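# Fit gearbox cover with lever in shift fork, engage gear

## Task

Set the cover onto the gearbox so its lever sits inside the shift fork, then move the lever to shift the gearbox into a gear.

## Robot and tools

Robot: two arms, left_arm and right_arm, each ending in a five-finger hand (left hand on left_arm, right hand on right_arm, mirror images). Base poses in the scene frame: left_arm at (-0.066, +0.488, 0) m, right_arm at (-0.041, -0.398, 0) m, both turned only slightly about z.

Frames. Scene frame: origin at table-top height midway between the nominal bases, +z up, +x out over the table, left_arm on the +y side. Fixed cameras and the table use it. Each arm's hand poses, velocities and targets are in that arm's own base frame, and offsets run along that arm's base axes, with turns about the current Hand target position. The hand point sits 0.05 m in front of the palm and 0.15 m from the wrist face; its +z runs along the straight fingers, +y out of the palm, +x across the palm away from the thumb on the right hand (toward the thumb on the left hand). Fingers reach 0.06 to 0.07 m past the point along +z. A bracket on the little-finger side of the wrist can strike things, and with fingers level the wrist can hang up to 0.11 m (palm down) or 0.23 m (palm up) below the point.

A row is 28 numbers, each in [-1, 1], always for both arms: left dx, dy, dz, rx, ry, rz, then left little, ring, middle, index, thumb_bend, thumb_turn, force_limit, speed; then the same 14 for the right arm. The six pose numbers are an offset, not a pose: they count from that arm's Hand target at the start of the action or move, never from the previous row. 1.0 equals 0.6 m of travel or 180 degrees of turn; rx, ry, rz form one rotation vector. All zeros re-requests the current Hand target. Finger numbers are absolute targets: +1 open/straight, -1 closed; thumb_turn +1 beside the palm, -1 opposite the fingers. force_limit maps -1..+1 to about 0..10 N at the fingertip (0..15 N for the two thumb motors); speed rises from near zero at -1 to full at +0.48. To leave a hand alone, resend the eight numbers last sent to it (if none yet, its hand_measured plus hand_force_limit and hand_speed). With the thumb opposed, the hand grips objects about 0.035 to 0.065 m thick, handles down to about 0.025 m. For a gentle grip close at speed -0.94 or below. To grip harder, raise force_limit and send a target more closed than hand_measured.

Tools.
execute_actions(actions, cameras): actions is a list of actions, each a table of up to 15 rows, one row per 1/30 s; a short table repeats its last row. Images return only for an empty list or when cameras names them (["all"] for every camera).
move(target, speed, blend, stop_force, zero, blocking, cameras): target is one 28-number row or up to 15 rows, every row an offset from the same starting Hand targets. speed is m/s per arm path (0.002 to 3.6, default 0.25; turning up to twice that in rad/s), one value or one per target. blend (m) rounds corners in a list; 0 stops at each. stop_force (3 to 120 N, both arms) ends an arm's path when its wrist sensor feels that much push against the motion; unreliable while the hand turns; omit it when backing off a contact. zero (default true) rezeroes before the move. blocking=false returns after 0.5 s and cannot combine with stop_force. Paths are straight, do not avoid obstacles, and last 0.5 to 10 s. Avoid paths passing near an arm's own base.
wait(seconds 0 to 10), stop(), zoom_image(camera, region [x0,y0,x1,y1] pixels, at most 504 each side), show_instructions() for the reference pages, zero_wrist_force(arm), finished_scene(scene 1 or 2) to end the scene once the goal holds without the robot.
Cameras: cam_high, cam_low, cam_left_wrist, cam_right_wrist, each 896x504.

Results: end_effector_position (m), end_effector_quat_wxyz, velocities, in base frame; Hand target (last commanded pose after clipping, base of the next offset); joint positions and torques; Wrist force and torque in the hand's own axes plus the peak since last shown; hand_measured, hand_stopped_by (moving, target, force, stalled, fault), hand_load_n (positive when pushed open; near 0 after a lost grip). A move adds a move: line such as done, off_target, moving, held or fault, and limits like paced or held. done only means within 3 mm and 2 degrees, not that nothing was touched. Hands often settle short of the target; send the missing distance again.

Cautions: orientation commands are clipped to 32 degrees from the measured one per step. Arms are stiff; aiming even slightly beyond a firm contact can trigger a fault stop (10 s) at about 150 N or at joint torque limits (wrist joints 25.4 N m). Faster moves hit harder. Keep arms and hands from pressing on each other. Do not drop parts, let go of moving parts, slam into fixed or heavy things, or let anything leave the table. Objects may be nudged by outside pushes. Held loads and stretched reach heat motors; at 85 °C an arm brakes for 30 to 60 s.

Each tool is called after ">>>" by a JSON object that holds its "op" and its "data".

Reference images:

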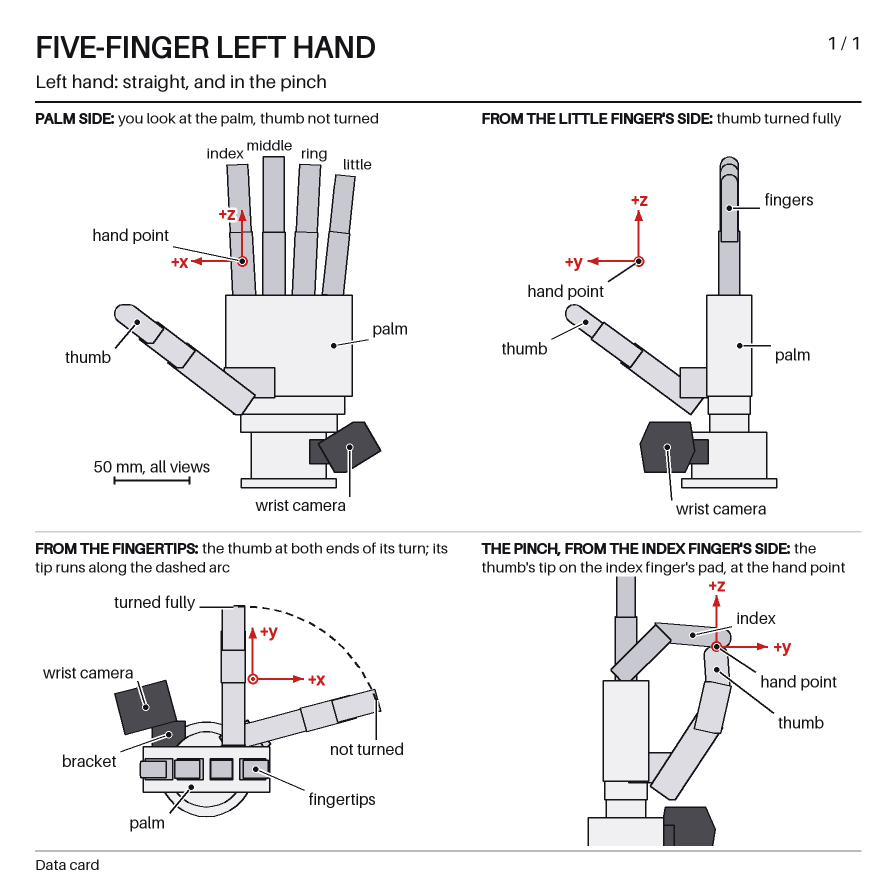

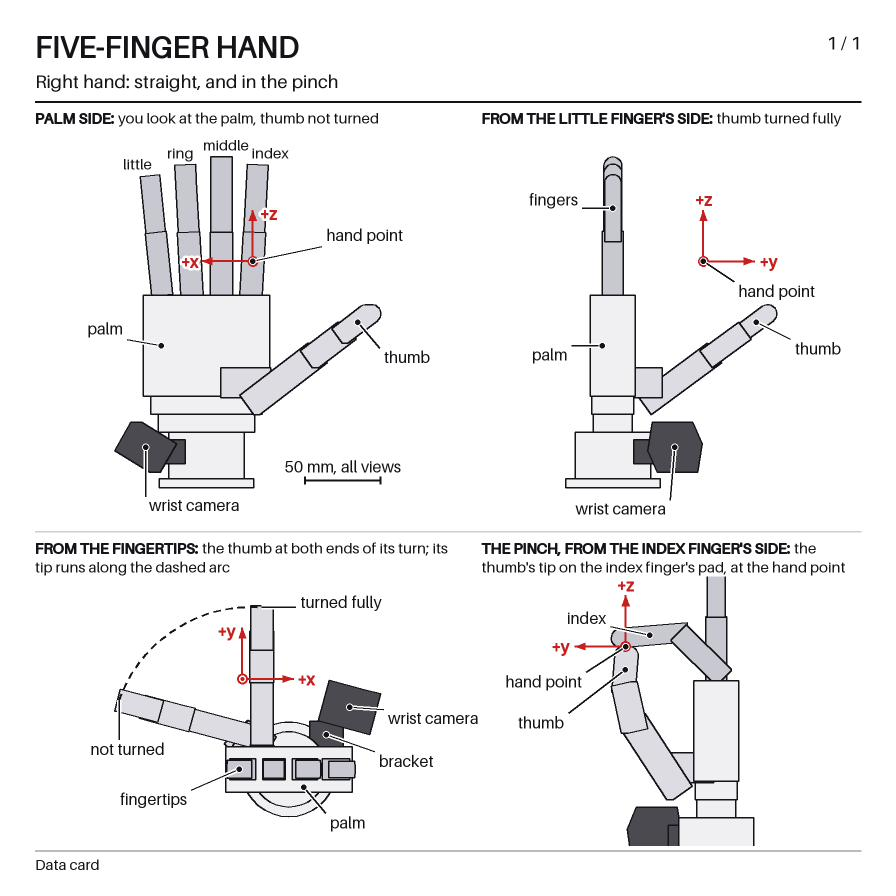

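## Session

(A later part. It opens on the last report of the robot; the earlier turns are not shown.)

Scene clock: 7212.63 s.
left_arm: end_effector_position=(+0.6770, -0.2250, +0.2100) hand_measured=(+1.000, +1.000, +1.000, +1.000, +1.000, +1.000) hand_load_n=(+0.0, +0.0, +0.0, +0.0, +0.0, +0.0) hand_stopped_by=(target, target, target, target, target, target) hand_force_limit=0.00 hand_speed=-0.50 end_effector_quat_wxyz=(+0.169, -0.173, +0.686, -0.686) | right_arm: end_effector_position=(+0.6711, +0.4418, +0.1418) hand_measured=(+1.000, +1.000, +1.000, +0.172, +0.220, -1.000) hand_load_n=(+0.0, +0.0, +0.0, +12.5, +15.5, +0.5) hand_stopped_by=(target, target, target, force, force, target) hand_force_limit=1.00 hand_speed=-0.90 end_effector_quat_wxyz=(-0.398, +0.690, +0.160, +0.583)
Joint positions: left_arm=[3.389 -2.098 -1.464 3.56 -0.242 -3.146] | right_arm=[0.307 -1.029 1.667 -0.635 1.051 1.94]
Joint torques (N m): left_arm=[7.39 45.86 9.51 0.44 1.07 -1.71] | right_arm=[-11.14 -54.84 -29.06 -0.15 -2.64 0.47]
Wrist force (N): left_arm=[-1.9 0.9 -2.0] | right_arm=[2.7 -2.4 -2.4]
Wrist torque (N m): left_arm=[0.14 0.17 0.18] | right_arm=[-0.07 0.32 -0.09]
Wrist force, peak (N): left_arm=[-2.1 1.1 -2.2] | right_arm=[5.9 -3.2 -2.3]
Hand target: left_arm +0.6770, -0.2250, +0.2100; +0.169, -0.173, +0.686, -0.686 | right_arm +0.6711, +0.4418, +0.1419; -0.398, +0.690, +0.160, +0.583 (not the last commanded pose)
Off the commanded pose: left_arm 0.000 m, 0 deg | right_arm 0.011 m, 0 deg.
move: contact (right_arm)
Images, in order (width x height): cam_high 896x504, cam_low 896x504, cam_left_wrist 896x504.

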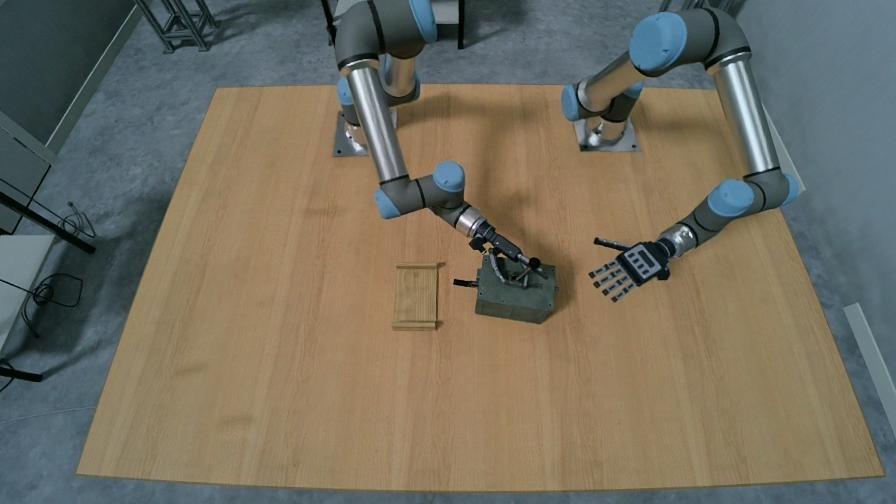

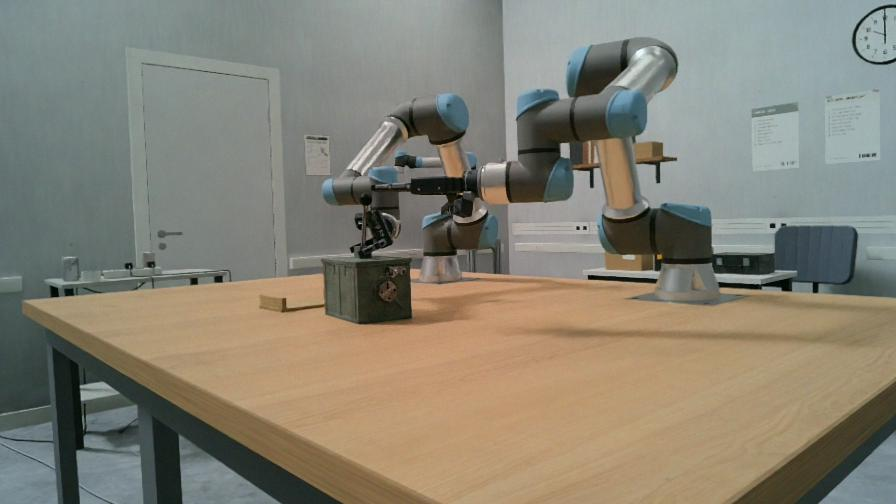

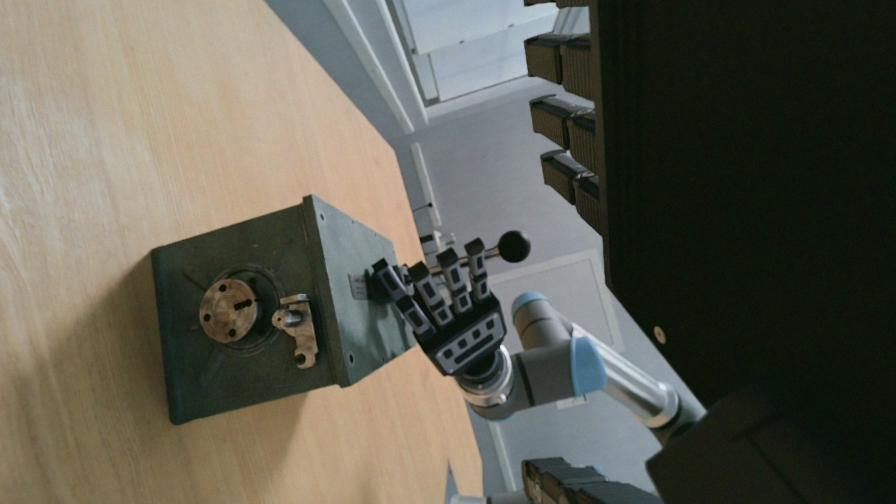

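>>> {"op": "move", "data": {"target": [[0,0,0.1667,0.0311,-0.0577,0,0,0,0,0,1,1,0,-0.5,0,0,0,0,0,0,1,1,1,-0.5,-0.6,-1,1.0,-0.9],[-0.0843,-0.1908,0.1667,0.0311,-0.0577,0,0,0,0,0,1,1,0,-0.5,0,0,0,0,0,0,1,1,1,-0.5,-0.6,-1,1.0,-0.9]], "speed": 0.1, "blend": 0.03, "cameras": ["cam_low", "cam_left_wrist"]}}

>>> {"op": "move", "data": {"target": [0,0,0,0,0,0,0,0,0,0,1,1,0,-0.5,0,0,-0.02,0,0,0,1,1,1,-0.5,-0.6,-1,1.0,-0.9], "speed": 0.006, "stop_force": 12}}

Scene clock: 7268.43 s.
left_arm: end_effector_position=(+0.6265, -0.3394, +0.3100) hand_measured=(+0.000, +0.000, +0.000, +0.000, +1.000, +1.000) hand_load_n=(+0.0, +0.0, +0.0, +0.0, +0.0, +0.0) hand_stopped_by=(target, target, target, target, target, target) hand_force_limit=0.00 hand_speed=-0.50 end_effector_quat_wxyz=(+0.239, -0.102, +0.700, -0.665) | right_arm: end_effector_position=(+0.6711, +0.4418, +0.1419) hand_measured=(+1.000, +1.000, +1.000, +0.172, +0.220, -1.000) hand_load_n=(+0.0, +0.0, -0.5, +12.5, +15.5, +1.5) hand_stopped_by=(target, target, target, force, force, target) hand_force_limit=1.00 hand_speed=-0.90 end_effector_quat_wxyz=(-0.398, +0.690, +0.160, +0.583)
Joint positions: left_arm=[3.186 -1.902 -1.469 3.368 -0.444 -2.938] | right_arm=[0.307 -1.029 1.667 -0.635 1.051 1.94]
Joint torques (N m): left_arm=[-9.36 41.37 10.77 1.95 -2.43 -1.93] | right_arm=[-11.51 -55.29 -30.21 -2.69 -2.58 0.49]
Wrist force (N): left_arm=[-1.5 1.0 -2.3] | right_arm=[2.9 -2.2 -2.5]
Wrist torque (N m): left_arm=[0.21 0.12 0.19] | right_arm=[-0.06 0.28 -0.07]
Wrist force, peak (N): left_arm=[-1.9 1.9 -2.1] | right_arm=[3.1 -2.4 -2.5]
Hand target: left_arm +0.6264, -0.3395, +0.3100; +0.239, -0.102, +0.700, -0.665 | right_arm +0.6711, +0.4418, +0.1419; -0.398, +0.690, +0.160, +0.583
Off the commanded pose: left_arm 0.000 m, 0 deg | right_arm 0.000 m, 0 deg.
move: done
Images, in order (width x height): cam_low 896x504, cam_left_wrist 896x504.

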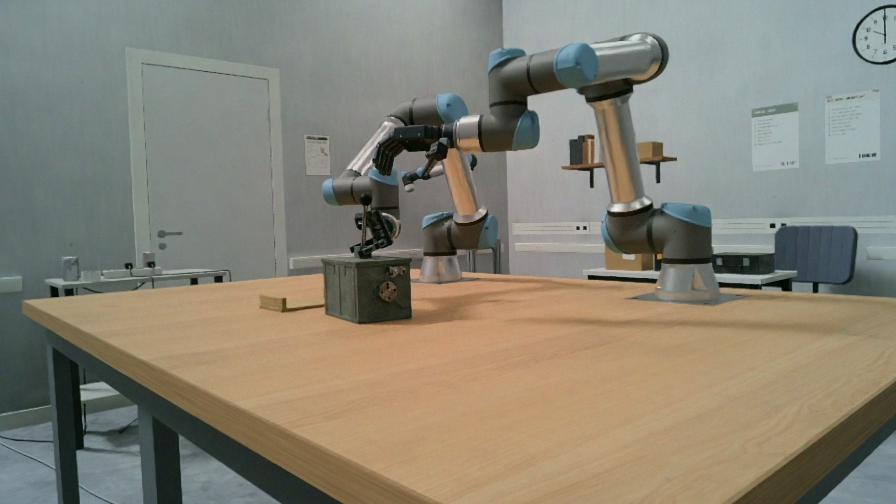

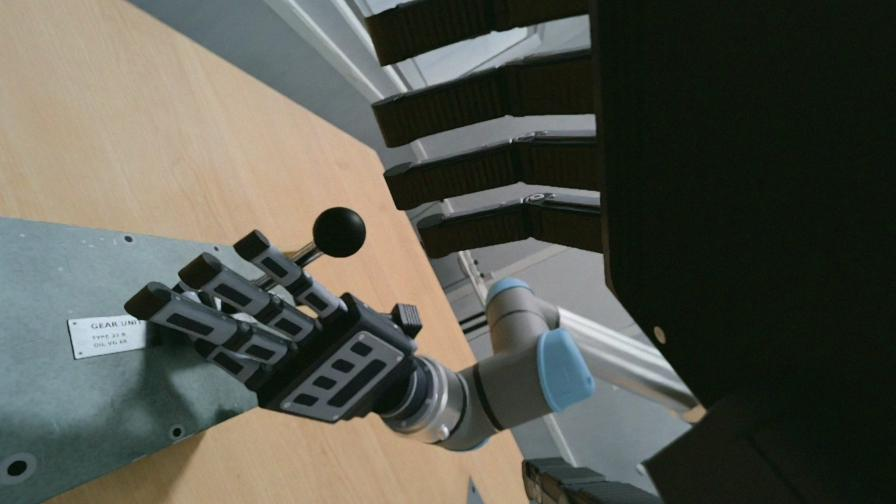

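Scene clock: 7270.13 s.
left_arm: end_effector_position=(+0.6264, -0.3395, +0.3100) hand_measured=(+0.000, +0.000, +0.000, +0.000, +1.000, +1.000) hand_load_n=(+0.0, +0.0, +0.0, +0.0, +0.0, +0.0) hand_stopped_by=(target, target, target, target, target, target) hand_force_limit=0.00 hand_speed=-0.50 end_effector_quat_wxyz=(+0.239, -0.102, +0.700, -0.665) | right_arm: end_effector_position=(+0.6711, +0.4418, +0.1397) hand_measured=(+1.000, +1.000, +1.000, +0.172, +0.220, -1.000) hand_load_n=(+0.0, +0.0, +0.0, +12.5, +10.0, -13.0) hand_stopped_by=(target, target, target, force, force, target) hand_force_limit=1.00 hand_speed=-0.90 end_effector_quat_wxyz=(-0.398, +0.690, +0.160, +0.583)
Joint positions: left_arm=[3.186 -1.902 -1.47 3.368 -0.445 -2.938] | right_arm=[0.307 -1.026 1.669 -0.64 1.051 1.94]
Joint torques (N m): left_arm=[-10.3 41.98 10.23 2.1 -2.29 -1.82] | right_arm=[-7.47 -45.74 -24.81 2.06 -2.69 0.04]
Wrist force (N): left_arm=[-1.7 1.2 -2.4] | right_arm=[12.1 -5.2 -5.9]
Wrist torque (N m): left_arm=[0.24 0.15 0.18] | right_arm=[-0.23 0.38 -0.16]
Wrist force, peak (N): left_arm=[-1.6 1.2 -2.5] | right_arm=[15.9 -7.3 -6.1]
Hand target: left_arm +0.6264, -0.3395, +0.3100; +0.239, -0.102, +0.700, -0.665 | right_arm +0.6711, +0.4418, +0.1397; -0.398, +0.690, +0.160, +0.583 (not the last commanded pose)
Off the commanded pose: left_arm 0.000 m, 0 deg | right_arm 0.010 m, 0 deg.
move: contact (right_arm)

>>> {"op": "move", "data": {"target": [0,0,-0.1083,0,0,0,0,0,0,0,1,1,0,-0.5,0,0,0,0,0,0,1,1,1,-0.5,-0.6,-1,1.0,-0.9], "speed": 0.05, "stop_force": 6, "cameras": ["cam_low", "cam_left_wrist"]}}

>>> {"op": "zoom_image", "data": {"camera": "cam_low", "region": [320, 165, 430, 275]}}

Scene clock: 7278.13 s.
left_arm: end_effector_position=(+0.6264, -0.3395, +0.2450) hand_measured=(+0.000, +0.000, +0.000, +0.000, +1.000, +1.000) hand_load_n=(+0.0, +0.0, +0.0, +0.0, +0.0, +0.0) hand_stopped_by=(target, target, target, target, target, target) hand_force_limit=0.00 hand_speed=-0.50 end_effector_quat_wxyz=(+0.239, -0.102, +0.700, -0.665) | right_arm: end_effector_position=(+0.6711, +0.4418, +0.1397) hand_measured=(+1.000, +1.000, +1.000, +0.172, +0.220, -1.000) hand_load_n=(+0.0, +0.0, +0.0, +12.0, +10.0, -13.0) hand_stopped_by=(target, target, target, force, force, target) hand_force_limit=1.00 hand_speed=-0.90 end_effector_quat_wxyz=(-0.398, +0.690, +0.160, +0.583)
Joint positions: left_arm=[3.186 -1.948 -1.579 3.523 -0.445 -2.938] | right_arm=[0.307 -1.026 1.669 -0.64 1.051 1.94]
Joint torques (N m): left_arm=[0.74 25.99 10.01 2.13 1.5 -1.77] | right_arm=[-3.41 -46.93 -24.38 -0.76 -2.49 0.64]
Wrist force (N): left_arm=[-1.9 1.0 -2.4] | right_arm=[12.1 -5.3 -6.1]
Wrist torque (N m): left_arm=[0.20 0.17 0.16] | right_arm=[-0.25 0.38 -0.16]
Wrist force, peak (N): left_arm=[-1.8 1.2 -2.4] | right_arm=[12.7 -6.3 -5.8]
Hand target: left_arm +0.6264, -0.3395, +0.2450; +0.239, -0.102, +0.700, -0.665 | right_arm +0.6711, +0.4418, +0.1397; -0.398, +0.690, +0.160, +0.583
Off the commanded pose: left_arm 0.000 m, 0 deg | right_arm 0.000 m, 0 deg.
move: done
Images, in order (width x height): cam_low 896x504, cam_left_wrist 896x504.

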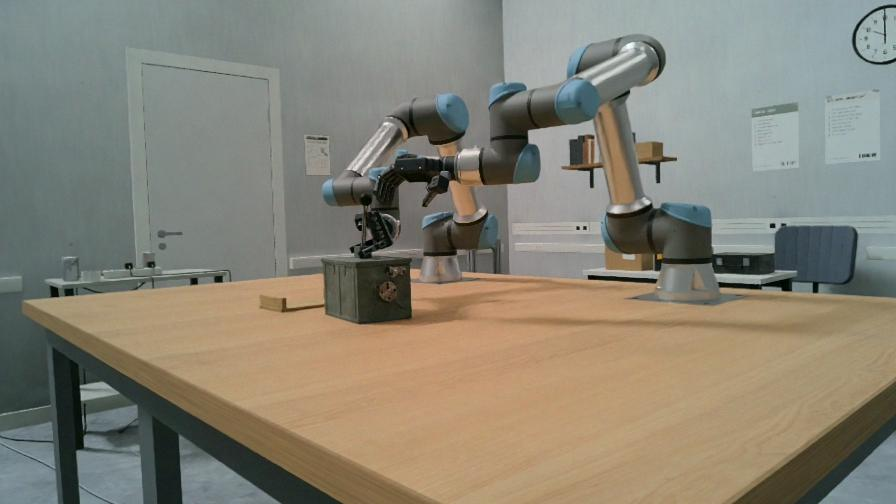

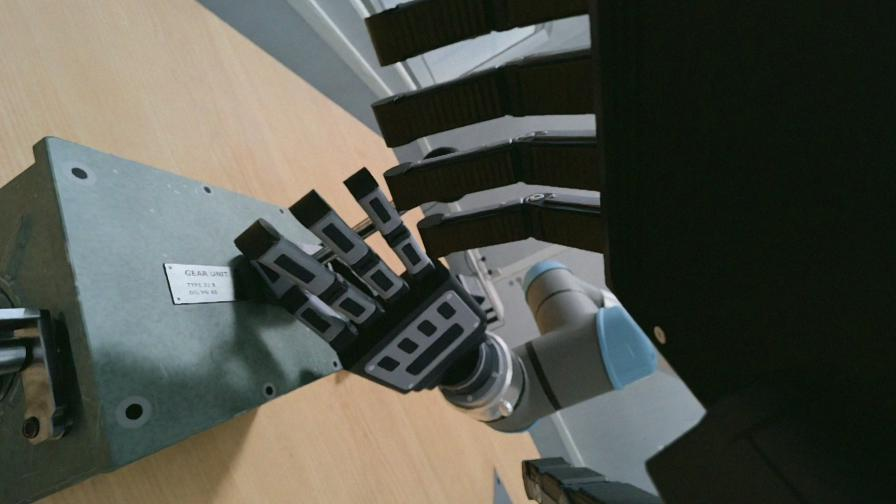

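Scaled by 4.582 from the camera's 896x504 image, which has a finer 1280x720 frame.

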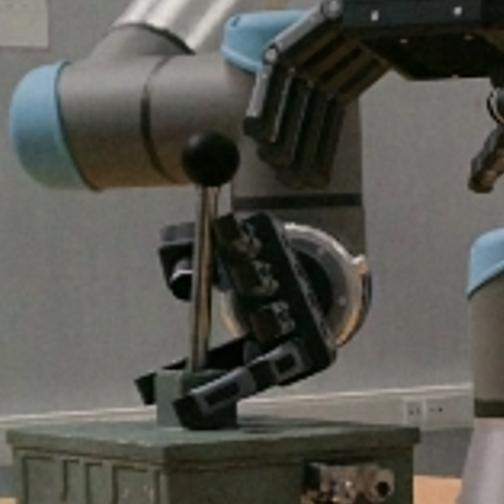

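>>> {"op": "move", "data": {"target": [[0.0173,0.0092,0,0,0,0,0,0,0,0,1,1,0,-0.5,0,0,0,0,0,0,1,1,1,-0.5,-0.6,-1,1.0,-0.9],[0.0073,-0.0568,0,0,0,0,0,0,0,0,1,1,0,-0.5,0,0,0,0,0,0,1,1,1,-0.5,-0.6,-1,1.0,-0.9]], "speed": 0.015, "stop_force": 14, "cameras": ["cam_low", "cam_left_wrist"]}}

>>> {"op": "zoom_image", "data": {"camera": "cam_low", "region": [320, 165, 430, 275]}}

Scene clock: 7299.83 s.
left_arm: end_effector_position=(+0.6308, -0.3736, +0.2450) hand_measured=(+0.000, +0.000, +0.000, +0.000, +1.000, +1.000) hand_load_n=(+0.0, +0.0, -1.0, +0.0, +0.0, +0.0) hand_stopped_by=(target, target, target, target, target, target) hand_force_limit=0.00 hand_speed=-0.50 end_effector_quat_wxyz=(+0.239, -0.102, +0.700, -0.665) | right_arm: end_effector_position=(+0.6711, +0.4418, +0.1397) hand_measured=(+1.000, +1.000, +1.000, +0.172, +0.220, -1.000) hand_load_n=(+0.0, +0.0, +0.0, +12.0, +10.0, -13.0) hand_stopped_by=(target, target, target, force, force, target) hand_force_limit=1.00 hand_speed=-0.90 end_effector_quat_wxyz=(-0.398, +0.690, +0.160, +0.583)
Joint positions: left_arm=[3.121 -1.975 -1.539 3.512 -0.51 -2.939] | right_arm=[0.307 -1.026 1.669 -0.64 1.051 1.94]
Joint torques (N m): left_arm=[-11.13 27.17 29.71 -0.44 -2.36 -1.28] | right_arm=[6.08 -46.68 -23.91 -0.58 -2.4 0.37]
Wrist force (N): left_arm=[-1.6 1.2 -2.9] | right_arm=[12.4 -5.5 -6.1]
Wrist torque (N m): left_arm=[0.25 0.13 0.20] | right_arm=[-0.22 0.38 -0.16]
Wrist force, peak (N): left_arm=[-1.9 1.0 -3.0] | right_arm=[12.9 -6.2 -5.9]
Hand target: left_arm +0.6308, -0.3736, +0.2450; +0.239, -0.102, +0.700, -0.665 | right_arm +0.6711, +0.4418, +0.1397; -0.398, +0.690, +0.160, +0.583
Off the commanded pose: left_arm 0.000 m, 0 deg | right_arm 0.000 m, 0 deg.
move: done
Images, in order (width x height): cam_low 896x504, cam_left_wrist 896x504.

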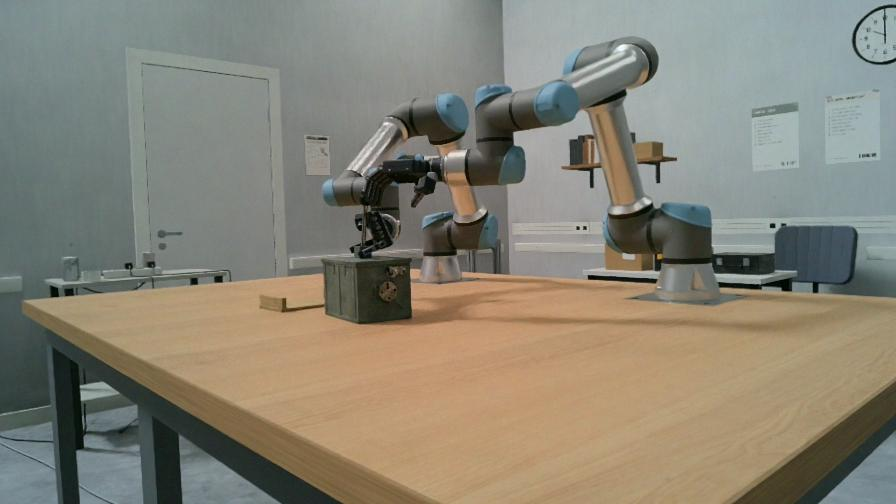

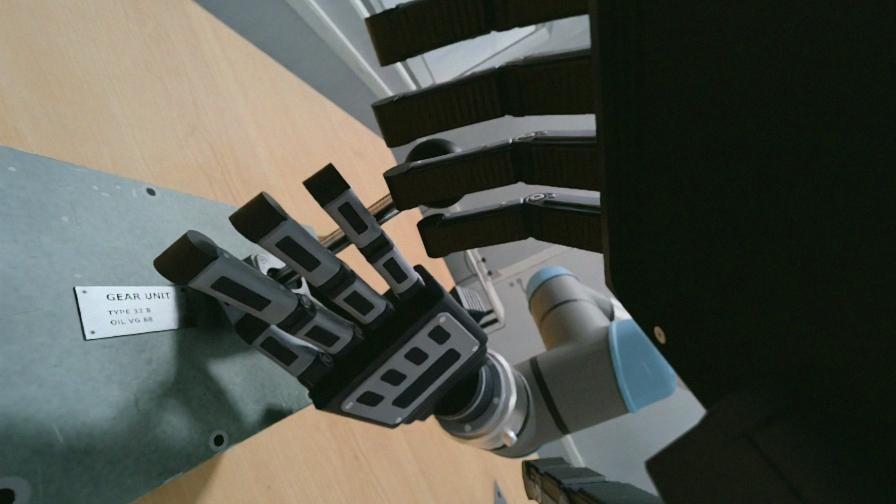

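Scaled by 4.582 from the camera's 896x504 image, which has a finer 1280x720 frame.

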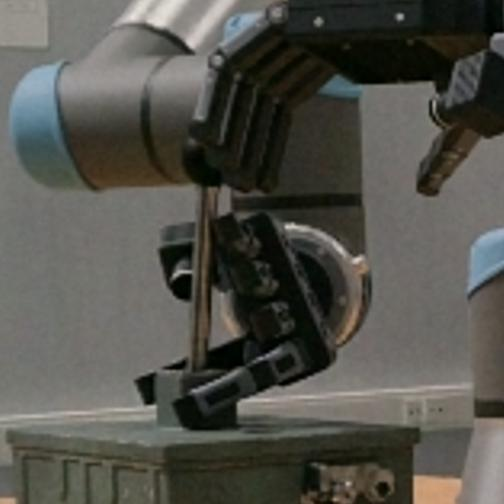

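>>> {"op": "move", "data": {"target": [-0.0075,-0.0495,0,0,0,0,0,0,0,0,1,1,0,-0.5,0,0,0,0,0,0,1,1,1,-0.5,-0.6,-1,1.0,-0.9], "speed": 0.015, "stop_force": 15, "cameras": ["cam_low", "cam_left_wrist"]}}

>>> {"op": "zoom_image", "data": {"camera": "cam_low", "region": [320, 165, 430, 275]}}

Scene clock: 7309.03 s.
left_arm: end_effector_position=(+0.6263, -0.4033, +0.2450) hand_measured=(+0.000, +0.000, +0.000, +0.000, +1.000, +1.000) hand_load_n=(+0.0, +0.0, -10.5, +0.0, +0.0, +0.0) hand_stopped_by=(target, target, target, target, target, target) hand_force_limit=0.00 hand_speed=-0.50 end_effector_quat_wxyz=(+0.239, -0.102, +0.700, -0.665) | right_arm: end_effector_position=(+0.6711, +0.4418, +0.1397) hand_measured=(+1.000, +1.000, +1.000, +0.170, +0.220, -1.000) hand_load_n=(+0.0, +0.0, +0.0, +2.5, +19.5, -18.0) hand_stopped_by=(target, target, target, force, force, target) hand_force_limit=1.00 hand_speed=-0.90 end_effector_quat_wxyz=(-0.398, +0.690, +0.160, +0.583)
Joint positions: left_arm=[3.065 -1.985 -1.525 3.507 -0.566 -2.939] | right_arm=[0.307 -1.026 1.669 -0.64 1.051 1.94]
Joint torques (N m): left_arm=[-15.16 27.08 30.37 0.31 -2.07 -1.21] | right_arm=[7.35 -46.26 -24.56 -0.61 -2.35 0.53]
Wrist force (N): left_arm=[-3.1 0.3 -11.6] | right_arm=[15.1 1.6 -22.9]
Wrist torque (N m): left_arm=[0.26 -0.04 0.20] | right_arm=[-0.15 0.53 -0.13]
Wrist force, peak (N): left_arm=[-3.0 0.5 -12.1] | right_arm=[15.5 1.6 -23.0]
Hand target: left_arm +0.6263, -0.4033, +0.2450; +0.239, -0.102, +0.700, -0.665 | right_arm +0.6711, +0.4418, +0.1397; -0.398, +0.690, +0.160, +0.583
Off the commanded pose: left_arm 0.000 m, 0 deg | right_arm 0.000 m, 0 deg.
move: done
Images, in order (width x height): cam_low 896x504, cam_left_wrist 896x504.

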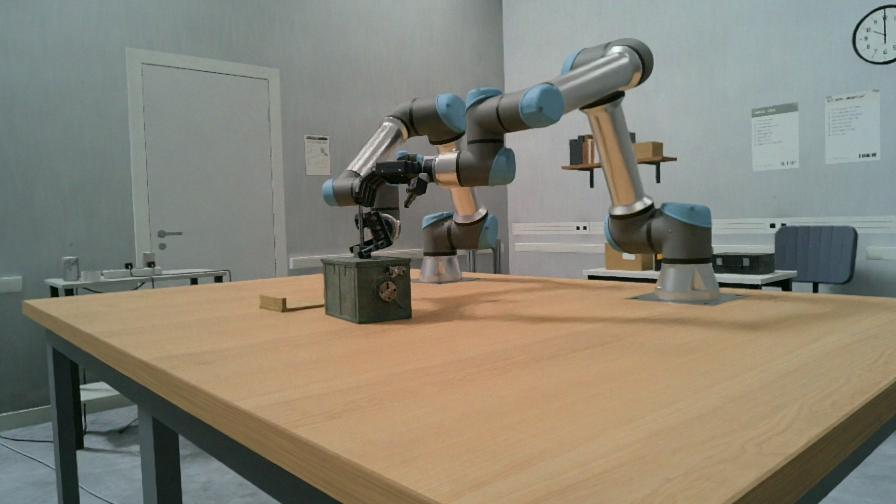

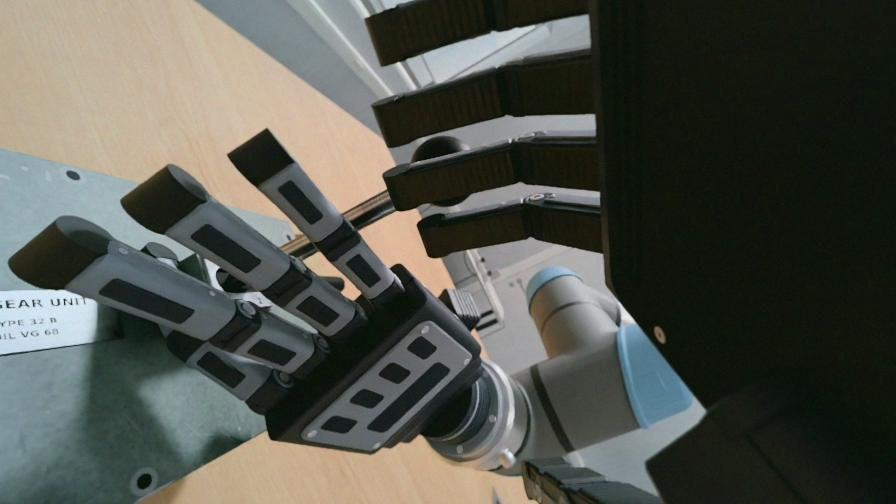

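Scaled by 4.582 from the camera's 896x504 image, which has a finer 1280x720 frame.

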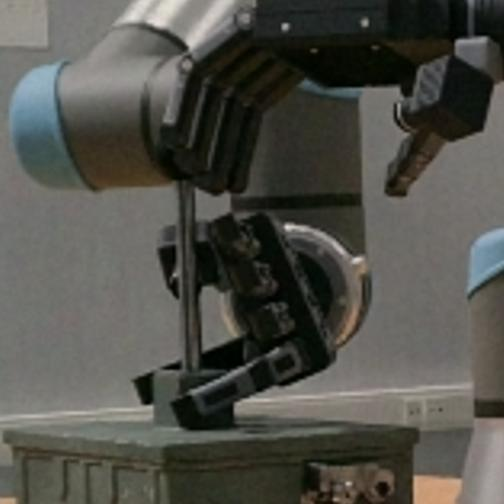

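>>> {"op": "zoom_image", "data": {"camera": "cam_low", "region": [316, 240, 371, 275]}}

>>> {"op": "zoom_image", "data": {"camera": "cam_low", "region": [363, 240, 418, 275]}}

Scaled by 9.164 from the camera's 896x504 image, which has a finer 1280x720 frame.

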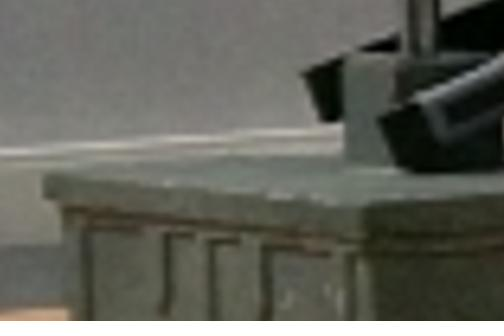

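Scaled by 9.164 from the camera's 896x504 image, which has a finer 1280x720 frame.

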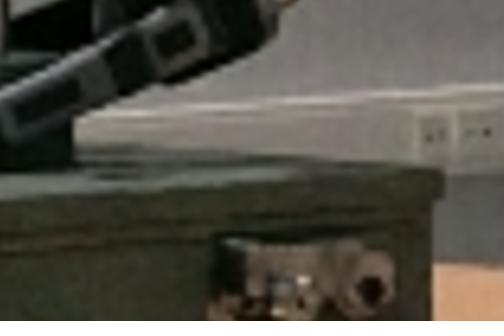

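>>> {"op": "move", "data": {"target": [-0.005,-0.033,0,0,0,0,0,0,0,0,1,1,0,-0.5,0,0,0,0,0,0,1,1,1,-0.5,-0.6,-1,1.0,-0.9], "speed": 0.012, "stop_force": 8, "cameras": ["cam_low", "cam_left_wrist"]}}

>>> {"op": "zoom_image", "data": {"camera": "cam_low", "region": [320, 165, 430, 275]}}

Scene clock: 7328.60 s.
left_arm: end_effector_position=(+0.6255, -0.4084, +0.2450) hand_measured=(+0.000, +0.000, -0.002, +0.000, +1.000, +1.000) hand_load_n=(+0.0, +0.0, -17.0, +0.0, +0.0, +0.0) hand_stopped_by=(target, target, target, target, target, target) hand_force_limit=0.00 hand_speed=-0.50 end_effector_quat_wxyz=(+0.239, -0.102, +0.700, -0.665) | right_arm: end_effector_position=(+0.6711, +0.4418, +0.1397) hand_measured=(+1.000, +1.000, +1.000, +0.170, +0.220, -1.000) hand_load_n=(+0.0, +0.0, +0.0, +0.5, +23.0, -23.0) hand_stopped_by=(target, target, target, force, force, target) hand_force_limit=1.00 hand_speed=-0.90 end_effector_quat_wxyz=(-0.398, +0.690, +0.160, +0.583)
Joint positions: left_arm=[3.056 -1.987 -1.522 3.507 -0.575 -2.939] | right_arm=[0.307 -1.026 1.669 -0.64 1.051 1.94]
Joint torques (N m): left_arm=[2.25 46.27 12.42 3.01 2.91 -1.15] | right_arm=[7.17 -26.09 -23.79 -0.64 -2.35 0.22]
Wrist force (N): left_arm=[-4.5 6.6 -15.0] | right_arm=[20.2 5.1 -23.9]
Wrist torque (N m): left_arm=[0.41 -0.18 0.07] | right_arm=[-0.05 0.53 -0.15]
Wrist force, peak (N): left_arm=[-5.3 2.9 -19.7] | right_arm=[22.0 1.9 -31.6]
Hand target: left_arm +0.6255, -0.4084, +0.2450; +0.239, -0.102, +0.700, -0.665 (not the last commanded pose) | right_arm +0.6711, +0.4418, +0.1397; -0.398, +0.690, +0.160, +0.583
Off the commanded pose: left_arm 0.015 m, 0 deg | right_arm 0.000 m, 0 deg.
move: contact (left_arm)
Images, in order (width x height): cam_low 896x504, cam_left_wrist 896x504.

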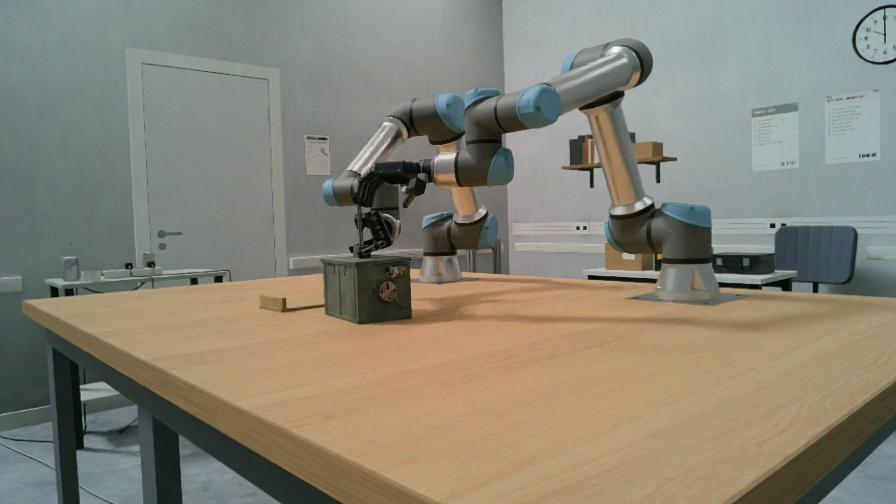

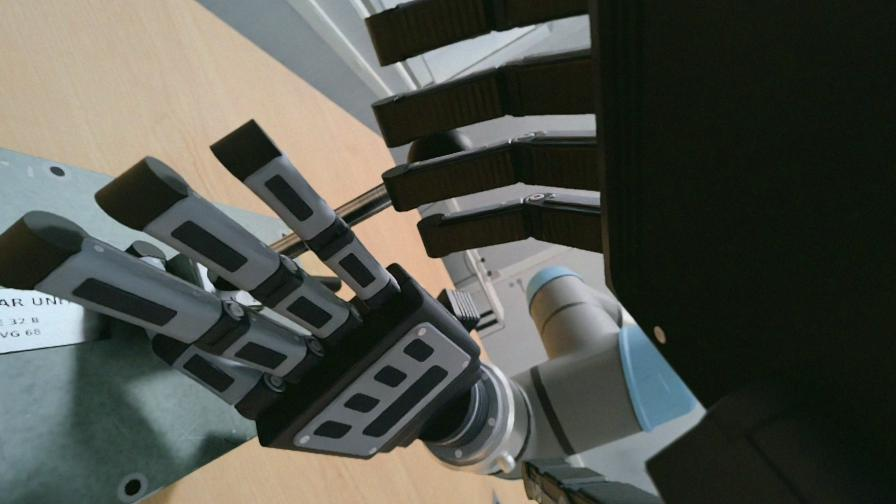

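Scaled by 4.582 from the camera's 896x504 image, which has a finer 1280x720 frame.

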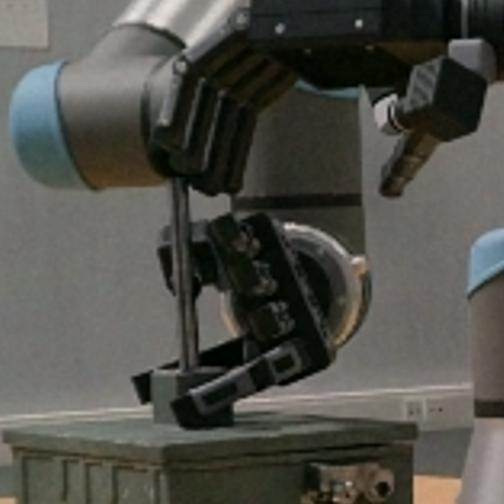

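>>> {"op": "zoom_image", "data": {"camera": "cam_low", "region": [376, 255, 416, 305]}}

Scaled by 10.080 from the camera's 896x504 image, which has a finer 1280x720 frame.

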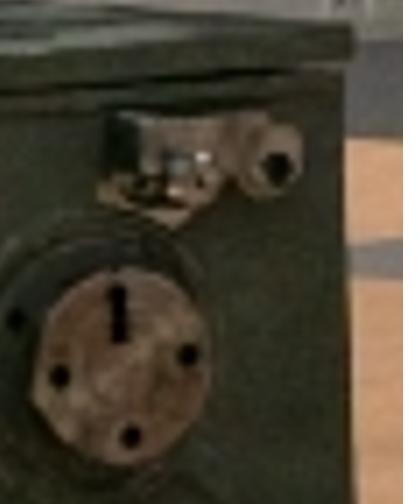

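>>> {"op": "zoom_image", "data": {"camera": "cam_low", "region": [363, 240, 418, 275]}}

Scaled by 9.164 from the camera's 896x504 image, which has a finer 1280x720 frame.

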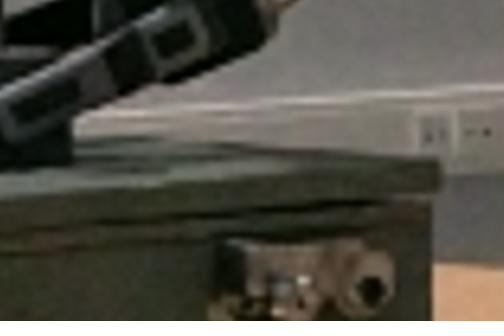

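>>> {"op": "move", "data": {"target": [0.0035,0.023,0,0,0,0,0,0,0,0,1,1,0,-0.5,0,0,0,0,0,0,1,1,1,-0.5,-0.6,-1,1.0,-0.9], "speed": 0.03, "cameras": ["cam_low"]}}

>>> {"op": "zoom_image", "data": {"camera": "cam_low", "region": [363, 240, 418, 275]}}

>>> {"op": "zoom_image", "data": {"camera": "cam_low", "region": [320, 165, 430, 275]}}

Scene clock: 7395.40 s.
left_arm: end_effector_position=(+0.6276, -0.3947, +0.2450) hand_measured=(+0.000, +0.000, +0.000, +0.000, +1.000, +1.000) hand_load_n=(+0.0, +0.0, +0.0, +0.0, +0.0, +0.0) hand_stopped_by=(target, target, target, target, target, target) hand_force_limit=0.00 hand_speed=-0.50 end_effector_quat_wxyz=(+0.239, -0.102, +0.700, -0.665) | right_arm: end_effector_position=(+0.6711, +0.4418, +0.1396) hand_measured=(+1.000, +1.000, +1.000, +0.170, +0.220, -1.000) hand_load_n=(+0.0, +0.0, +0.0, +9.0, +16.5, -15.5) hand_stopped_by=(target, target, target, force, force, target) hand_force_limit=1.00 hand_speed=-0.90 end_effector_quat_wxyz=(-0.398, +0.690, +0.160, +0.583)
Joint positions: left_arm=[3.081 -1.982 -1.53 3.509 -0.549 -2.939] | right_arm=[0.307 -1.026 1.669 -0.64 1.051 1.94]
Joint torques (N m): left_arm=[10.39 43.87 9.74 2.19 2.39 2.05] | right_arm=[7.84 -34.39 -24.11 -0.69 -2.01 0.36]
Wrist force (N): left_arm=[-1.6 1.2 -2.4] | right_arm=[8.7 1.9 -4.2]
Wrist torque (N m): left_arm=[0.25 0.14 0.20] | right_arm=[0.07 0.18 -0.12]
Wrist force, peak (N): left_arm=[-4.6 5.8 -15.3] | right_arm=[21.2 4.4 -23.8]
Hand target: left_arm +0.6276, -0.3946, +0.2450; +0.239, -0.102, +0.700, -0.665 | right_arm +0.6711, +0.4418, +0.1397; -0.398, +0.690, +0.160, +0.583
Off the commanded pose: left_arm 0.000 m, 0 deg | right_arm 0.000 m, 0 deg.
move: done
Images, in order (width x height): cam_low 896x504.

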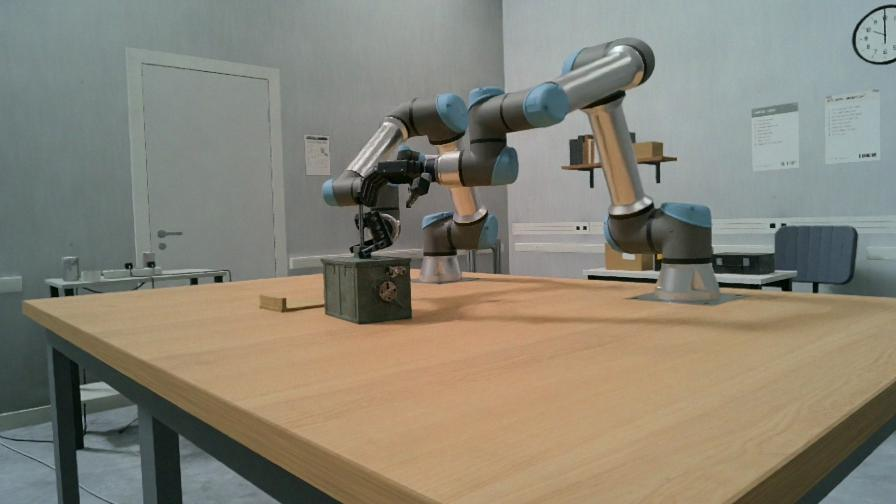

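Scaled by 9.164 from the camera's 896x504 image, which has a finer 1280x720 frame.

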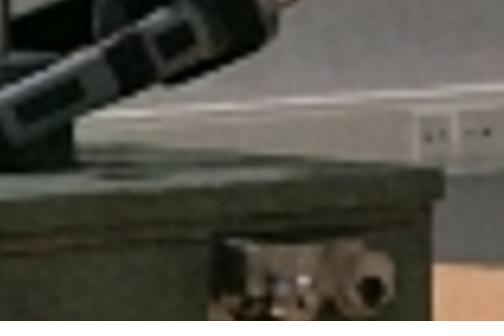

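Scaled by 4.582 from the camera's 896x504 image, which has a finer 1280x720 frame.

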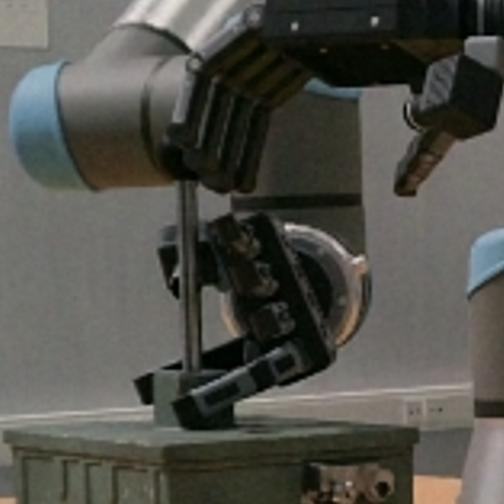

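>>> {"op": "move", "data": {"target": [0.007,0.05,0,0,0,0,0,0,0,0,1,1,0,-0.5,0,0,0,0,0,0,1,1,1,-0.5,-0.6,-1,1.0,-0.9], "speed": 0.06, "cameras": ["cam_low", "cam_right_wrist"]}}

>>> {"op": "zoom_image", "data": {"camera": "cam_low", "region": [340, 190, 395, 260]}}

>>> {"op": "zoom_image", "data": {"camera": "cam_right_wrist", "region": [300, 120, 500, 320]}}

Scene clock: 7403.37 s.
left_arm: end_effector_position=(+0.6318, -0.3647, +0.2450) hand_measured=(+0.000, +0.000, +0.000, +0.000, +1.000, +1.000) hand_load_n=(+0.0, +0.0, +0.0, +0.0, +0.0, -0.5) hand_stopped_by=(target, target, target, target, target, target) hand_force_limit=0.00 hand_speed=-0.50 end_effector_quat_wxyz=(+0.239, -0.102, +0.700, -0.665) | right_arm: end_effector_position=(+0.6711, +0.4418, +0.1397) hand_measured=(+1.000, +1.000, +1.000, +0.170, +0.220, -1.000) hand_load_n=(+0.0, +0.0, +0.0, +9.0, +16.5, -16.0) hand_stopped_by=(target, target, target, force, force, target) hand_force_limit=1.00 hand_speed=-0.90 end_effector_quat_wxyz=(-0.398, +0.690, +0.160, +0.583)
Joint positions: left_arm=[3.138 -1.973 -1.543 3.513 -0.493 -2.939] | right_arm=[0.307 -1.026 1.669 -0.64 1.051 1.94]
Joint torques (N m): left_arm=[10.88 44.43 9.98 2.14 2.67 0.13] | right_arm=[7.14 -46.58 -24.21 -0.33 -2.08 0.44]
Wrist force (N): left_arm=[-1.6 1.1 -2.3] | right_arm=[8.6 2.0 -4.1]
Wrist torque (N m): left_arm=[0.22 0.14 0.11] | right_arm=[0.05 0.16 -0.11]
Wrist force, peak (N): left_arm=[-1.8 1.1 -2.9] | right_arm=[9.5 1.1 -4.0]
Hand target: left_arm +0.6318, -0.3646, +0.2450; +0.239, -0.102, +0.700, -0.665 | right_arm +0.6711, +0.4418, +0.1397; -0.398, +0.690, +0.160, +0.583
Off the commanded pose: left_arm 0.000 m, 0 deg | right_arm 0.000 m, 0 deg.
move: done
Images, in order (width x height): cam_low 896x504, cam_right_wrist 896x504.

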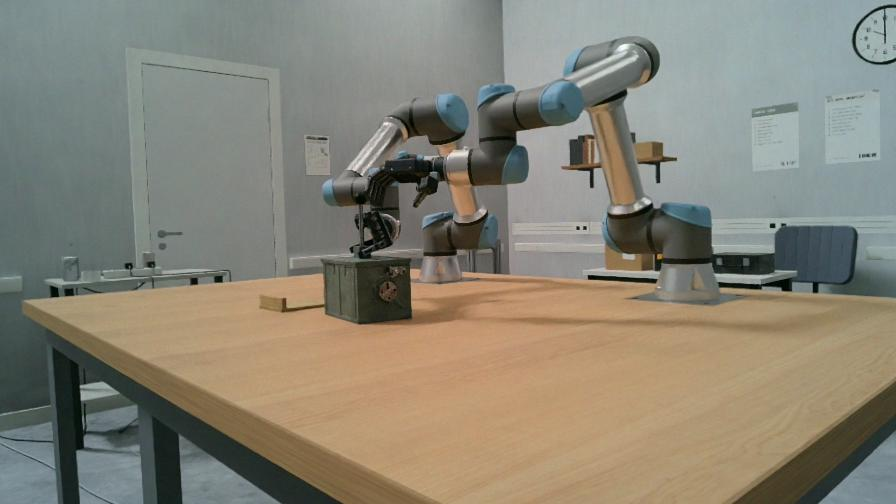

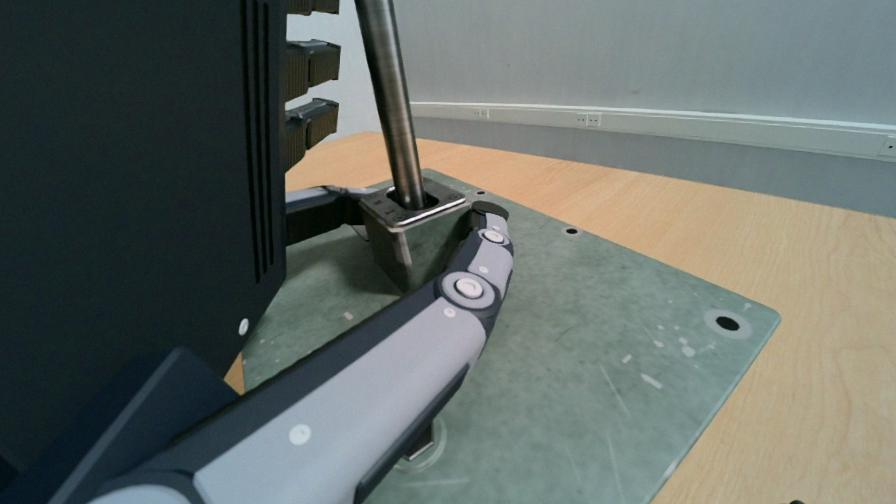

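Scaled by 7.200 from the camera's 896x504 image, which has a finer 1280x720 frame.

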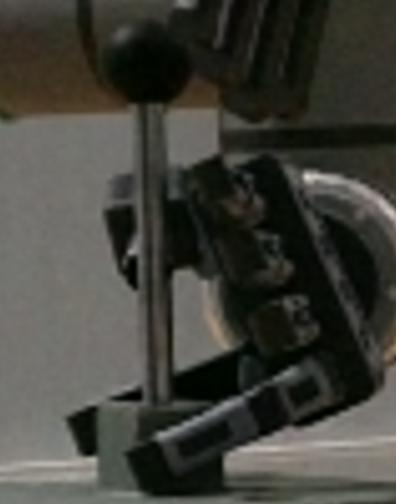

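Scaled by 2.520 from the camera's 896x504 image, which has a finer 1280x720 frame.

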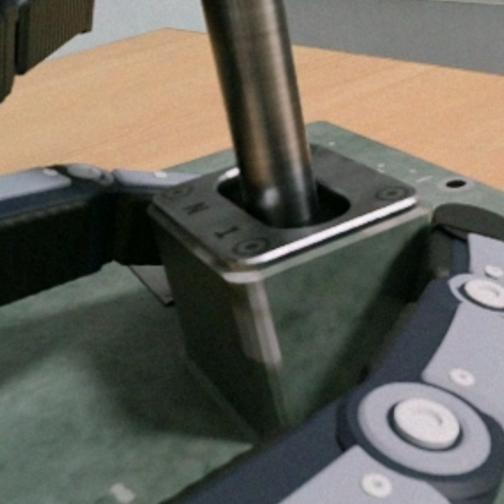

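>>> {"op": "zoom_image", "data": {"camera": "cam_right_wrist", "region": [350, 165, 480, 240]}}

Scaled by 3.877 from the camera's 896x504 image, which has a finer 1280x720 frame.

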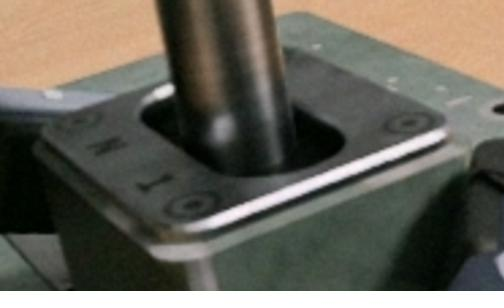

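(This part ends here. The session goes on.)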